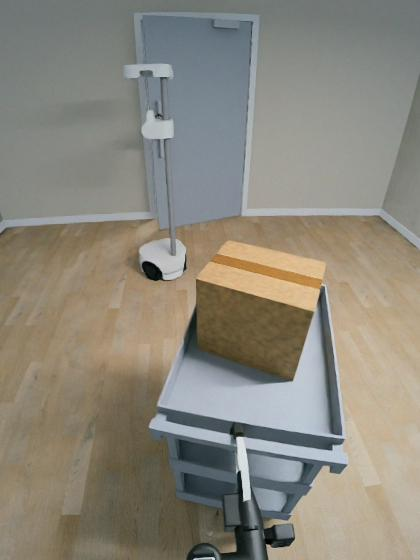

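move --blocking false --r1 '{"base": {"translate_m": -0.161, "strafe_m": -0.165}, "joints": {"wrist_yaw_rad": 0.567}, "pace": "slow", "speeds": {"wrist_yaw_rad": 0.1}, "contact_limits": {"translate_m": 0.6}}'

wait --seconds 5

move --blocking false --r1 '{"base": {"translate_m": -0.122, "strafe_m": -0.196}, "joints": {"wrist_yaw_rad": 0.785}, "pace": "slow", "speeds": {"wrist_yaw_rad": 0.1}, "contact_limits": {"translate_m": 0.6}}'

wait --seconds 5 --cameras '["r1_wrist_camera", "r2_head_camera"]'

Scene clock: 1050.03 s.
move: r1 moving
r1.base_odometry: x=-2.811 y=-0.011 heading=+0.747
r1.turned_by_wheels: +0.002
r1.turned_by_imu: +0.001
r1.base_tilt: forward=-1.5 right=+1.2
r1.lidar_m: 0.70 1.12 1.49 1.99 2.06 2.77 1.29 1.33 2.88 2.73 1.63 0.93
r1.base_status: translate_m moving; strafe_m moving
r1.joint_positions: lift_m=+0.940 arm_m=+0.297 wrist_yaw_rad=+0.396 wrist_pitch_rad=+0.002 wrist_roll_rad=+0.000 gripper_m=-0.019
r1.joint_status: wrist_yaw_rad moving
r1.measured_speeds: translate_m=-0.035 strafe_m=-0.036 rotate_rad=-0.001 lift_m=+0.000 arm_m=+0.000 wrist_yaw_rad=+0.094 wrist_pitch_rad=+0.000 wrist_roll_rad=+0.000
r1.motor_effort: lift_m=+24(24) arm_m=-4(4) wheel_0=+7(11) wheel_1=-8(8) wheel_2=+20(20)
r1.servo_current: wrist_yaw_rad=65(72) wrist_pitch_rad=46(52) wrist_roll_rad=52(59) gripper_m=78(85)
r1.contact_limits: arm_m 0; translate_m 0.6
r1.hand_pose: x=+0.7678 y=+0.0305 z=+1.1172 quat_wxyz=(+0.981, +0.000, +0.001, +0.197) (m; r1's base frame)
r1.wrist_depth_mm: - - 249 167 244 243 242 / - - 249 170 246 244 241 / - - 251 170 246 246 242 / - - 251 169 248 245 244 / - - 252 171 248 246 244 / - - 188 172 247 246 244 / - 138 252 168 250 247 246
r2: as last shown
r2.base_tilt: forward=-0.7 right=+0.0
r2.lidar_m: 0.43 3.30 2.29 2.18 2.25 2.45 2.31 2.39 2.67 2.57 2.64 0.42
r2.motor_effort: lift_m=+20(21) arm_m=-4(4) wheel_0=-6(6) wheel_1=-4(5) wheel_2=+1(1)
r2.servo_current: wrist_yaw_rad=52(52) wrist_pitch_rad=46(52) wrist_roll_rad=52(59) gripper_m=72(78)
r2.wrist_depth_mm: - - - 139 195 - - / - 394 397 145 202 750 - / - 424 421 150 211 - - / - 466 449 157 219 - - / - - 492 166 227 - - / - - 187 172 180 1661 504 / - - - - - 1661 455
pictures: none

Scene clock: 1053.10 s.
earlier move: r1 done
r1.base_odometry: x=-2.817 y=-0.228 heading=+0.748
r1.turned_by_wheels: +0.001
r1.turned_by_imu: +0.004
r1.base_tilt: forward=-1.5 right=+1.2
r1.lidar_m: 0.69 1.26 1.73 2.14 2.24 2.98 1.10 1.21 2.72 2.59 1.82 1.08
r1.base_status: done
r1.joint_positions: lift_m=+0.940 arm_m=+0.297 wrist_yaw_rad=+0.575 wrist_pitch_rad=+0.002 wrist_roll_rad=+0.000 gripper_m=-0.019
r1.joint_status: all done
r1.measured_speeds: all 0
r1.motor_effort: lift_m=+24(24) arm_m=-4(4) wheel_0=+17(18) wheel_1=+0(11) wheel_2=+19(20)
r1.servo_current: wrist_yaw_rad=59(85) wrist_pitch_rad=46(52) wrist_roll_rad=46(65) gripper_m=72(85)
r1.contact_limits: arm_m 0; translate_m 0.6
r1.hand_pose: x=+0.7575 y=+0.0834 z=+1.1172 quat_wxyz=(+0.959, +0.000, +0.001, +0.284) (m; r1's base frame)
r1.wrist_depth_mm: - - 248 175 245 242 242 / - - 249 168 246 245 242 / - - 250 174 246 245 243 / - - 250 173 247 244 245 / - - 251 172 247 246 245 / - - 186 171 248 246 245 / - 136 253 168 165 247 246
r2.base_odometry: x=-0.941 y=-0.413 heading=-2.977
r2.turned_by_wheels: +0.000
r2.turned_by_imu: +0.000
r2.base_tilt: forward=-0.6 right=+0.1
r2.lidar_m: 0.40 3.27 2.28 2.17 2.25 2.47 2.32 2.38 2.68 2.55 2.65 0.41
r2.base_status: not commanded
r2.joint_positions: lift_m=+0.686 arm_m=+0.000 wrist_yaw_rad=+0.000 wrist_pitch_rad=+0.005 wrist_roll_rad=+1.569 gripper_m=-0.019
r2.joint_status: not commanded
r2.measured_speeds: all 0
r2.motor_effort: lift_m=+21(21) arm_m=-4(4) wheel_0=-5(6) wheel_1=-4(5) wheel_2=+1(1)
r2.servo_current: wrist_yaw_rad=46(65) wrist_pitch_rad=46(52) wrist_roll_rad=52(65) gripper_m=72(78)
r2.hand_pose: x=+0.4593 y=-0.0874 z=+0.8625 quat_wxyz=(+0.708, +0.707, +0.002, -0.002) (m; r2's base frame)
r2.wrist_depth_mm: - - - 139 195 - - / - 394 397 145 202 750 - / - 424 421 150 210 - - / - 462 452 158 219 - - / - - 496 165 229 - - / - - 187 172 182 1537 508 / - - - - - 1661 455
wait: 3.07 of 5 s (r1 has come to rest)
pictures: none

Scene clock: 1053.60 s.
move: r1 moving
r1.base_odometry: x=-2.814 y=-0.240 heading=+0.750
r1.turned_by_wheels: +0.002
r1.turned_by_imu: +0.002
r1.base_tilt: forward=-1.5 right=+1.2
r1.lidar_m: 0.70 1.28 1.75 2.13 2.24 3.01 1.12 1.22 2.71 2.57 1.85 1.06
r1.base_status: translate_m moving; strafe_m moving
r1.joint_positions: lift_m=+0.940 arm_m=+0.297 wrist_yaw_rad=+0.614 wrist_pitch_rad=+0.002 wrist_roll_rad=+0.000 gripper_m=-0.019
r1.joint_status: wrist_yaw_rad moving
r1.measured_speeds: translate_m=-0.025 strafe_m=-0.041 rotate_rad=+0.000 lift_m=+0.000 arm_m=+0.000 wrist_yaw_rad=+0.097 wrist_pitch_rad=+0.000 wrist_roll_rad=+0.000
r1.motor_effort: lift_m=+24(24) arm_m=-4(4) wheel_0=+14(16) wheel_1=-5(6) wheel_2=+19(21)
r1.servo_current: wrist_yaw_rad=78(78) wrist_pitch_rad=46(46) wrist_roll_rad=46(65) gripper_m=72(78)
r1.contact_limits: arm_m 0; translate_m 0.6
r1.hand_pose: x=+0.7540 y=+0.0947 z=+1.1172 quat_wxyz=(+0.953, +0.000, +0.001, +0.302) (m; r1's base frame)
r1.wrist_depth_mm: - - 249 167 242 240 238 / - - 250 167 245 240 239 / - - 252 170 245 242 240 / - - 251 170 246 243 239 / - - 252 169 246 244 241 / 1863 - 186 171 245 244 242 / - 139 254 168 247 244 242
r2: as last shown
r2.base_tilt: forward=-0.7 right=+0.0
r2.lidar_m: 0.42 3.26 2.29 2.19 2.22 2.44 2.32 2.39 2.67 2.55 2.62 0.40
r2.motor_effort: lift_m=+21(21) arm_m=-4(4) wheel_0=-5(5) wheel_1=-4(5) wheel_2=+1(1)
r2.servo_current: wrist_yaw_rad=46(59) wrist_pitch_rad=46(46) wrist_roll_rad=33(59) gripper_m=78(78)
r2.wrist_depth_mm: - - - 140 195 - - / - 394 394 145 202 750 - / - 424 421 150 211 - - / - 466 452 157 219 - - / - - 496 166 229 - - / - - 187 172 181 1576 504 / - - - - - 1708 459
pictures: none

Scene clock: 1056.70 s.
earlier move: r1 done
r1.base_odometry: x=-2.772 y=-0.454 heading=+0.752
r1.turned_by_wheels: +0.001
r1.turned_by_imu: +0.006
r1.base_tilt: forward=-1.6 right=+1.3
r1.lidar_m: 0.67 0.70 1.91 2.34 2.42 3.24 1.00 1.14 2.48 2.39 1.96 1.29
r1.base_status: done
r1.joint_positions: lift_m=+0.940 arm_m=+0.297 wrist_yaw_rad=+0.795 wrist_pitch_rad=+0.002 wrist_roll_rad=+0.000 gripper_m=-0.019
r1.joint_status: all done
r1.measured_speeds: all 0
r1.motor_effort: lift_m=+24(24) arm_m=-4(4) wheel_0=+21(24) wheel_1=+5(8) wheel_2=+19(21)
r1.servo_current: wrist_yaw_rad=46(85) wrist_pitch_rad=39(52) wrist_roll_rad=46(65) gripper_m=72(78)
r1.contact_limits: arm_m 0; translate_m 0.6
r1.hand_pose: x=+0.7323 y=+0.1447 z=+1.1172 quat_wxyz=(+0.922, +0.000, +0.001, +0.387) (m; r1's base frame)
r1.wrist_depth_mm: - - 248 170 243 241 237 / - - 249 179 243 240 238 / - - 250 175 244 241 238 / - - 252 175 245 242 239 / - - 250 174 244 242 239 / - - 186 172 245 243 240 / - - 254 168 179 244 242
r2.base_odometry: x=-0.941 y=-0.413 heading=-2.977
r2.turned_by_wheels: +0.000
r2.turned_by_imu: +0.000
r2.base_tilt: forward=-0.7 right=+0.1
r2.lidar_m: 0.42 3.28 2.34 2.17 2.25 2.45 2.31 2.41 2.69 2.54 2.66 0.41
r2.base_status: not commanded
r2.joint_positions: lift_m=+0.686 arm_m=+0.000 wrist_yaw_rad=+0.000 wrist_pitch_rad=+0.005 wrist_roll_rad=+1.569 gripper_m=-0.019
r2.joint_status: not commanded
r2.measured_speeds: all 0
r2.motor_effort: lift_m=+21(21) arm_m=-4(4) wheel_0=-5(6) wheel_1=-4(5) wheel_2=+1(1)
r2.servo_current: wrist_yaw_rad=46(59) wrist_pitch_rad=46(52) wrist_roll_rad=52(59) gripper_m=72(78)
r2.hand_pose: x=+0.4593 y=-0.0874 z=+0.8625 quat_wxyz=(+0.708, +0.707, +0.002, -0.002) (m; r2's base frame)
r2.wrist_depth_mm: - - - 140 194 - - / - 394 397 145 202 750 - / - 424 418 150 210 - - / - 469 452 157 220 - - / - - 492 165 229 - - / - - 187 172 181 1618 504 / - - - - - 1756 459
wait: 3.10 of 5 s (r1 has come to rest)
pictures: r1_wrist_camera, r2_head_camera
Images, in order (width x height): r1_wrist_camera 616x392, r2_head_camera 420x560.

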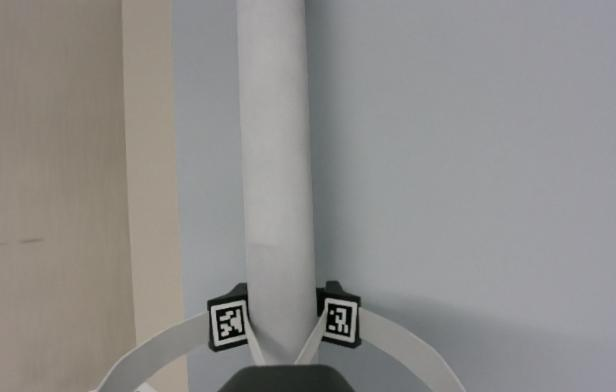

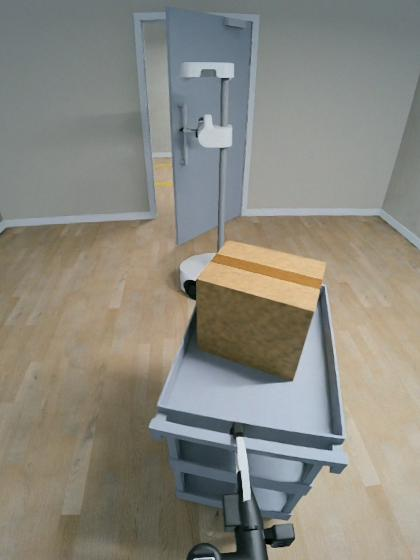

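move --blocking false --r1 '{"base": {"translate_m": -0.078, "strafe_m": -0.217}, "joints": {"wrist_yaw_rad": 0.99}, "pace": "slow", "speeds": {"wrist_yaw_rad": 0.1}, "contact_limits": {"translate_m": 0.6}}'

wait --seconds 5

move --blocking false --r1 '{"base": {"translate_m": -0.028, "strafe_m": -0.229}, "joints": {"wrist_yaw_rad": 1.205}, "pace": "slow", "speeds": {"wrist_yaw_rad": 0.1}, "contact_limits": {"translate_m": 0.6}}'

wait --seconds 5 --cameras '["r1_wrist_camera", "r2_head_camera"]'

Scene clock: 1065.83 s.
move: r1 moving
r1.base_odometry: x=-2.767 y=-0.465 heading=+0.754
r1.turned_by_wheels: +0.003
r1.turned_by_imu: +0.009
r1.base_tilt: forward=-1.6 right=+1.2
r1.lidar_m: 0.67 0.70 1.92 2.33 2.44 3.27 0.99 1.15 2.48 2.38 1.99 1.27
r1.base_status: translate_m moving; strafe_m moving
r1.joint_positions: lift_m=+0.940 arm_m=+0.297 wrist_yaw_rad=+0.833 wrist_pitch_rad=+0.002 wrist_roll_rad=+0.000 gripper_m=-0.019
r1.joint_status: wrist_yaw_rad moving
r1.measured_speeds: translate_m=-0.017 strafe_m=-0.049 rotate_rad=+0.003 lift_m=+0.000 arm_m=+0.000 wrist_yaw_rad=+0.099 wrist_pitch_rad=+0.000 wrist_roll_rad=+0.000
r1.motor_effort: lift_m=+24(24) arm_m=-5(5) wheel_0=+18(24) wheel_1=-2(5) wheel_2=+20(21)
r1.servo_current: wrist_yaw_rad=52(78) wrist_pitch_rad=39(46) wrist_roll_rad=33(59) gripper_m=72(72)
r1.contact_limits: arm_m 0; translate_m 0.6
r1.hand_pose: x=+0.7266 y=+0.1547 z=+1.1172 quat_wxyz=(+0.914, +0.000, +0.001, +0.405) (m; r1's base frame)
r1.wrist_depth_mm: - - 251 167 241 237 232 / - - 252 167 242 238 234 / - - 252 171 243 237 234 / - - 253 170 243 239 236 / - - 253 170 243 239 236 / - - 185 170 244 240 236 / - - 253 168 244 239 237
r2: as last shown
r2.base_tilt: forward=-0.6 right=+0.0
r2.lidar_m: 0.41 3.24 2.31 2.18 2.25 2.44 2.31 2.38 2.67 2.55 2.65 0.40
r2.motor_effort: lift_m=+21(21) arm_m=-3(4) wheel_0=-5(5) wheel_1=-5(5) wheel_2=+1(1)
r2.servo_current: wrist_yaw_rad=39(46) wrist_pitch_rad=46(46) wrist_roll_rad=46(59) gripper_m=65(78)
r2.wrist_depth_mm: - - - 140 195 - - / - 394 397 145 202 750 - / - 421 421 150 211 - - / - 466 452 157 219 - - / - - 496 166 229 - - / - - 187 172 182 1576 504 / - - - - - 1661 455
pictures: none

Scene clock: 1068.90 s.
earlier move: r1 done
r1.base_odometry: x=-2.681 y=-0.665 heading=+0.756
r1.turned_by_wheels: +0.001
r1.turned_by_imu: +0.012
r1.base_tilt: forward=-1.6 right=+1.2
r1.lidar_m: 0.63 0.62 2.06 2.52 2.66 0.94 0.94 3.13 2.29 2.17 2.04 1.50
r1.base_status: done
r1.joint_positions: lift_m=+0.940 arm_m=+0.297 wrist_yaw_rad=+1.005 wrist_pitch_rad=+0.002 wrist_roll_rad=+0.000 gripper_m=-0.019
r1.joint_status: all done
r1.measured_speeds: all 0
r1.motor_effort: lift_m=+24(24) arm_m=+2(5) wheel_0=+29(30) wheel_1=+8(10) wheel_2=+14(21)
r1.servo_current: wrist_yaw_rad=98(104) wrist_pitch_rad=39(52) wrist_roll_rad=52(72) gripper_m=65(78)
r1.contact_limits: arm_m 0; translate_m 0.6
r1.hand_pose: x=+0.6962 y=+0.1967 z=+1.1172 quat_wxyz=(+0.876, +0.000, +0.001, +0.482) (m; r1's base frame)
r1.wrist_depth_mm: - - 250 241 239 235 229 / - - 250 243 239 236 230 / - - 250 244 239 235 232 / - - 252 242 241 236 232 / - - 253 244 240 236 233 / - - 183 172 241 236 232 / - 161 254 167 149 237 234
r2.base_odometry: x=-0.941 y=-0.413 heading=-2.977
r2.turned_by_wheels: +0.000
r2.turned_by_imu: +0.000
r2.base_tilt: forward=-0.7 right=+0.1
r2.lidar_m: 0.40 3.24 2.31 2.19 2.27 2.46 2.31 2.39 2.68 2.55 2.63 0.41
r2.base_status: not commanded
r2.joint_positions: lift_m=+0.686 arm_m=+0.000 wrist_yaw_rad=+0.000 wrist_pitch_rad=+0.005 wrist_roll_rad=+1.569 gripper_m=-0.019
r2.joint_status: not commanded
r2.measured_speeds: all 0
r2.motor_effort: lift_m=+21(21) arm_m=-4(4) wheel_0=-5(6) wheel_1=-4(5) wheel_2=+1(2)
r2.servo_current: wrist_yaw_rad=46(65) wrist_pitch_rad=39(52) wrist_roll_rad=46(59) gripper_m=72(78)
r2.hand_pose: x=+0.4593 y=-0.0874 z=+0.8625 quat_wxyz=(+0.708, +0.707, +0.002, -0.002) (m; r2's base frame)
r2.wrist_depth_mm: - - - 139 195 - - / - 397 394 145 202 750 - / - 421 418 150 211 - - / - 466 452 157 219 - - / - - 496 165 229 - - / - - 187 172 181 1618 504 / - - - - - 1661 459
wait: 3.07 of 5 s (r1 has come to rest)
pictures: none

Scene clock: 1069.40 s.
move: r1 moving
r1.base_odometry: x=-2.672 y=-0.676 heading=+0.759
r1.turned_by_wheels: +0.003
r1.turned_by_imu: +0.023
r1.base_tilt: forward=-1.6 right=+1.2
r1.lidar_m: 0.64 0.64 2.11 2.55 2.66 0.95 0.96 3.02 2.26 2.16 1.99 1.49
r1.base_status: translate_m moving; strafe_m moving
r1.joint_positions: lift_m=+0.940 arm_m=+0.297 wrist_yaw_rad=+1.043 wrist_pitch_rad=+0.002 wrist_roll_rad=+0.000 gripper_m=-0.019
r1.joint_status: wrist_yaw_rad moving
r1.measured_speeds: translate_m=-0.004 strafe_m=-0.054 rotate_rad=+0.000 lift_m=+0.000 arm_m=+0.000 wrist_yaw_rad=+0.094 wrist_pitch_rad=+0.000 wrist_roll_rad=+0.000
r1.motor_effort: lift_m=+24(24) arm_m=-4(4) wheel_0=+25(31) wheel_1=+1(9) wheel_2=+17(17)
r1.servo_current: wrist_yaw_rad=20(104) wrist_pitch_rad=39(46) wrist_roll_rad=52(59) gripper_m=72(72)
r1.contact_limits: arm_m 0; translate_m 0.6
r1.hand_pose: x=+0.6887 y=+0.2051 z=+1.1172 quat_wxyz=(+0.867, -0.001, +0.001, +0.498) (m; r1's base frame)
r1.wrist_depth_mm: - - 253 240 237 229 224 / - - 254 178 237 230 224 / - - 255 175 237 230 224 / - - 256 173 238 231 225 / - - 255 173 239 231 227 / - - 186 172 237 233 227 / - - 256 168 172 230 228
r2: as last shown
r2.lidar_m: 0.43 3.26 2.32 2.18 2.25 2.43 2.31 2.35 2.71 2.55 2.60 0.40
r2.motor_effort: lift_m=+21(21) arm_m=-4(4) wheel_0=-5(5) wheel_1=-4(5) wheel_2=+1(1)
r2.servo_current: wrist_yaw_rad=59(59) wrist_pitch_rad=39(46) wrist_roll_rad=39(52) gripper_m=72(78)
r2.wrist_depth_mm: - - - 139 194 - - / - 394 394 145 202 750 - / - 424 421 150 211 - - / - 469 452 157 219 - - / - - 492 166 229 - - / - - 187 172 181 1576 504 / - - - - - 1661 459
pictures: none

Scene clock: 1072.73 s.
earlier move: r1 done
r1.base_odometry: x=-2.544 y=-0.850 heading=+0.759
r1.turned_by_wheels: +0.000
r1.turned_by_imu: +0.180
r1.base_tilt: forward=-1.6 right=+1.2
r1.lidar_m: 0.74 0.62 2.57 2.75 3.13 1.06 1.12 2.37 1.98 1.96 1.69 1.39
r1.base_status: done
r1.joint_positions: lift_m=+0.940 arm_m=+0.297 wrist_yaw_rad=+1.222 wrist_pitch_rad=+0.002 wrist_roll_rad=+0.000 gripper_m=-0.019
r1.joint_status: all done
r1.measured_speeds: all 0
r1.motor_effort: lift_m=+24(24) arm_m=-3(5) wheel_0=+24(32) wheel_1=+9(11) wheel_2=+14(19)
r1.servo_current: wrist_yaw_rad=98(117) wrist_pitch_rad=39(52) wrist_roll_rad=59(65) gripper_m=65(78)
r1.contact_limits: arm_m 0; translate_m 0.6
r1.hand_pose: x=+0.6486 y=+0.2411 z=+1.1172 quat_wxyz=(+0.819, -0.001, +0.001, +0.574) (m; r1's base frame)
r1.wrist_depth_mm: - - - 235 224 206 191 / - - - 236 224 206 193 / - - - 176 225 206 194 / - - - 170 227 207 194 / - - - 174 227 208 195 / - - 186 169 222 208 196 / - - 273 169 173 203 196
r2.base_odometry: x=-0.941 y=-0.413 heading=-2.977
r2.turned_by_wheels: +0.000
r2.turned_by_imu: +0.000
r2.base_tilt: forward=-0.7 right=+0.1
r2.lidar_m: 0.41 3.23 2.32 2.16 2.26 2.46 2.30 2.35 2.68 2.55 2.62 0.41
r2.base_status: not commanded
r2.joint_positions: lift_m=+0.686 arm_m=+0.000 wrist_yaw_rad=+0.000 wrist_pitch_rad=+0.005 wrist_roll_rad=+1.569 gripper_m=-0.019
r2.joint_status: not commanded
r2.measured_speeds: all 0
r2.motor_effort: lift_m=+21(21) arm_m=-4(4) wheel_0=-5(6) wheel_1=-4(5) wheel_2=+1(1)
r2.servo_current: wrist_yaw_rad=46(59) wrist_pitch_rad=39(52) wrist_roll_rad=33(59) gripper_m=65(85)
r2.hand_pose: x=+0.4593 y=-0.0874 z=+0.8625 quat_wxyz=(+0.708, +0.707, +0.002, -0.002) (m; r2's base frame)
r2.wrist_depth_mm: - - - 139 195 - - / - 394 397 145 202 750 - / - 424 421 150 211 - - / - 466 452 157 220 - - / - - 488 166 229 - - / - - 187 172 181 1537 504 / - - - - - 1661 462
wait: 3.33 of 5 s (r1 has come to rest)
pictures: r1_wrist_camera, r2_head_camera
Images, in order (width x height): r1_wrist_camera 616x392, r2_head_camera 420x560.

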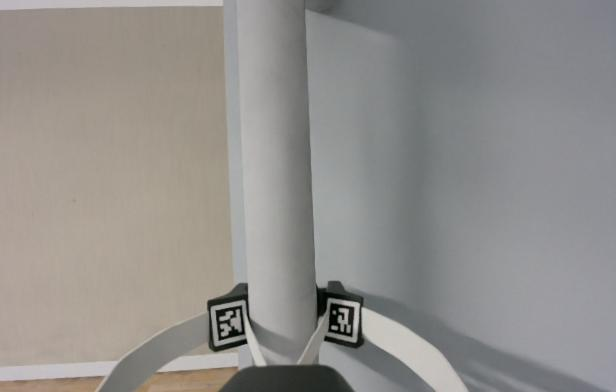

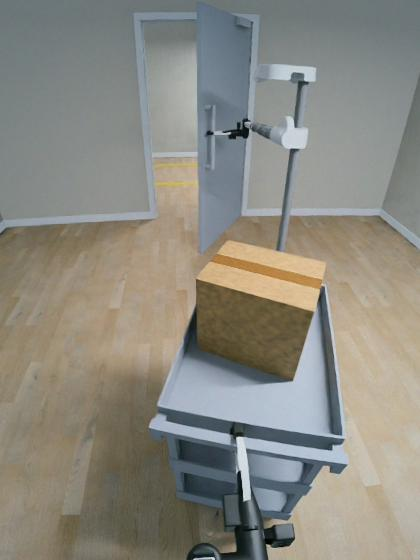

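move --blocking false --r1 '{"base": {"translate_m": 0.10}, "joints": {"arm_m": 0.197}, "pace": "slow", "speeds": {"arm_m": 0.08}, "contact_limits": {"translate_m": 0.5, "arm_m": 0.6}}'

wait --seconds 3 --cameras '["r1_wrist_camera"]'

Scene clock: 1138.13 s.
move: r1 moving
r1.base_odometry: x=-2.535 y=-0.841 heading=+0.761
r1.turned_by_wheels: +0.002
r1.turned_by_imu: +0.002
r1.base_tilt: forward=-1.6 right=+1.2
r1.lidar_m: 0.71 0.61 2.52 2.77 3.10 1.08 1.12 2.36 1.97 1.96 1.66 1.34
r1.base_status: translate_m moving
r1.joint_positions: lift_m=+0.940 arm_m=+0.265 wrist_yaw_rad=+1.214 wrist_pitch_rad=+0.002 wrist_roll_rad=+0.000 gripper_m=-0.019
r1.joint_status: arm_m moving
r1.measured_speeds: translate_m=+0.050 strafe_m=+0.000 rotate_rad=+0.004 lift_m=+0.000 arm_m=-0.079 wrist_yaw_rad=-0.033 wrist_pitch_rad=+0.000 wrist_roll_rad=+0.000
r1.motor_effort: lift_m=+24(24) arm_m=-8(10) wheel_0=+11(23) wheel_1=+5(10) wheel_2=+3(13)
r1.servo_current: wrist_yaw_rad=78(117) wrist_pitch_rad=46(46) wrist_roll_rad=52(59) gripper_m=65(72)
r1.contact_limits: arm_m 0.6; translate_m 0.5
r1.hand_pose: x=+0.6186 y=+0.2396 z=+1.1172 quat_wxyz=(+0.821, -0.001, +0.001, +0.570) (m; r1's base frame)
r1.wrist_depth_mm: - - - 169 226 208 196 / - - - 169 227 211 197 / - - - 168 228 210 198 / - - - 168 229 211 199 / - - - 169 229 212 199 / - - 191 169 223 212 200 / - - 268 167 224 206 202
r2: as last shown
r2.lidar_m: 0.41 3.27 2.32 2.16 2.24 2.42 2.33 2.39 2.68 2.55 2.65 0.38
r2.motor_effort: lift_m=+20(21) arm_m=-4(4) wheel_0=-5(6) wheel_1=-5(5) wheel_2=+1(1)
r2.servo_current: wrist_yaw_rad=46(65) wrist_pitch_rad=46(46) wrist_roll_rad=46(52) gripper_m=72(78)
r2.wrist_depth_mm: - - - 139 194 - - / - 397 399 145 202 750 - / - 424 421 150 211 - - / - 466 455 157 220 - - / - - 492 166 229 - - / - - 187 172 181 1576 504 / - - - - - 1708 455
pictures: none

Scene clock: 1139.90 s.
earlier move: r1 done
r1.base_odometry: x=-2.472 y=-0.781 heading=+0.763
r1.turned_by_wheels: +0.002
r1.turned_by_imu: +0.003
r1.base_tilt: forward=-1.6 right=+1.2
r1.lidar_m: 0.67 0.53 2.40 2.76 3.10 1.14 1.18 2.37 2.00 1.98 1.53 1.21
r1.base_status: done
r1.joint_positions: lift_m=+0.940 arm_m=+0.197 wrist_yaw_rad=+1.215 wrist_pitch_rad=+0.002 wrist_roll_rad=+0.000 gripper_m=-0.019
r1.joint_status: all done
r1.measured_speeds: all 0
r1.motor_effort: lift_m=+24(24) arm_m=-4(10) wheel_0=+22(23) wheel_1=+9(11) wheel_2=+10(13)
r1.servo_current: wrist_yaw_rad=59(117) wrist_pitch_rad=39(52) wrist_roll_rad=39(78) gripper_m=65(72)
r1.contact_limits: arm_m 0.6; translate_m 0.5
r1.hand_pose: x=+0.5504 y=+0.2398 z=+1.1172 quat_wxyz=(+0.821, -0.001, +0.001, +0.571) (m; r1's base frame)
r1.wrist_depth_mm: - - - 179 222 206 191 / - - - 176 224 205 192 / - - - 174 225 206 193 / - - - 173 226 206 195 / - - - 173 227 207 195 / - - 187 171 222 207 196 / - - 271 168 171 202 195
r2.base_odometry: x=-0.941 y=-0.413 heading=-2.977
r2.turned_by_wheels: +0.000
r2.turned_by_imu: +0.000
r2.base_tilt: forward=-0.7 right=+0.1
r2.lidar_m: 0.41 3.24 2.31 2.16 2.26 2.47 2.31 2.38 2.70 2.54 2.61 0.40
r2.base_status: not commanded
r2.joint_positions: lift_m=+0.686 arm_m=+0.000 wrist_yaw_rad=+0.000 wrist_pitch_rad=+0.005 wrist_roll_rad=+1.569 gripper_m=-0.019
r2.joint_status: not commanded
r2.measured_speeds: all 0
r2.motor_effort: lift_m=+21(21) arm_m=-4(4) wheel_0=-5(6) wheel_1=-4(5) wheel_2=+1(1)
r2.servo_current: wrist_yaw_rad=46(65) wrist_pitch_rad=52(52) wrist_roll_rad=39(59) gripper_m=78(85)
r2.hand_pose: x=+0.4593 y=-0.0874 z=+0.8625 quat_wxyz=(+0.708, +0.707, +0.002, -0.002) (m; r2's base frame)
r2.wrist_depth_mm: - - - 139 195 - - / - 397 397 145 203 750 - / - 421 421 150 211 - - / - 466 455 157 219 - - / - - 488 166 229 - - / - - 187 172 181 1618 504 / - - - - - 1661 459
wait: 1.77 of 3 s (r1 has come to rest)
pictures: r1_wrist_camera
Images, in order (width x height): r1_wrist_camera 616x392.

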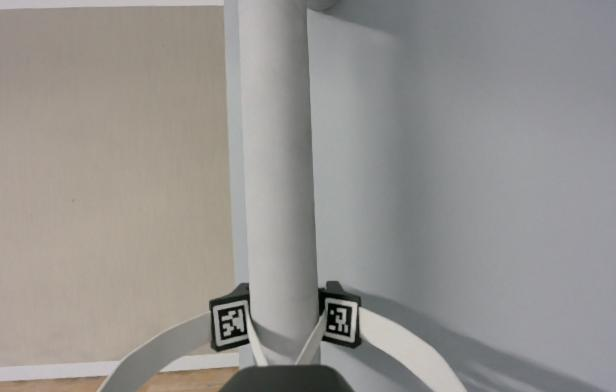

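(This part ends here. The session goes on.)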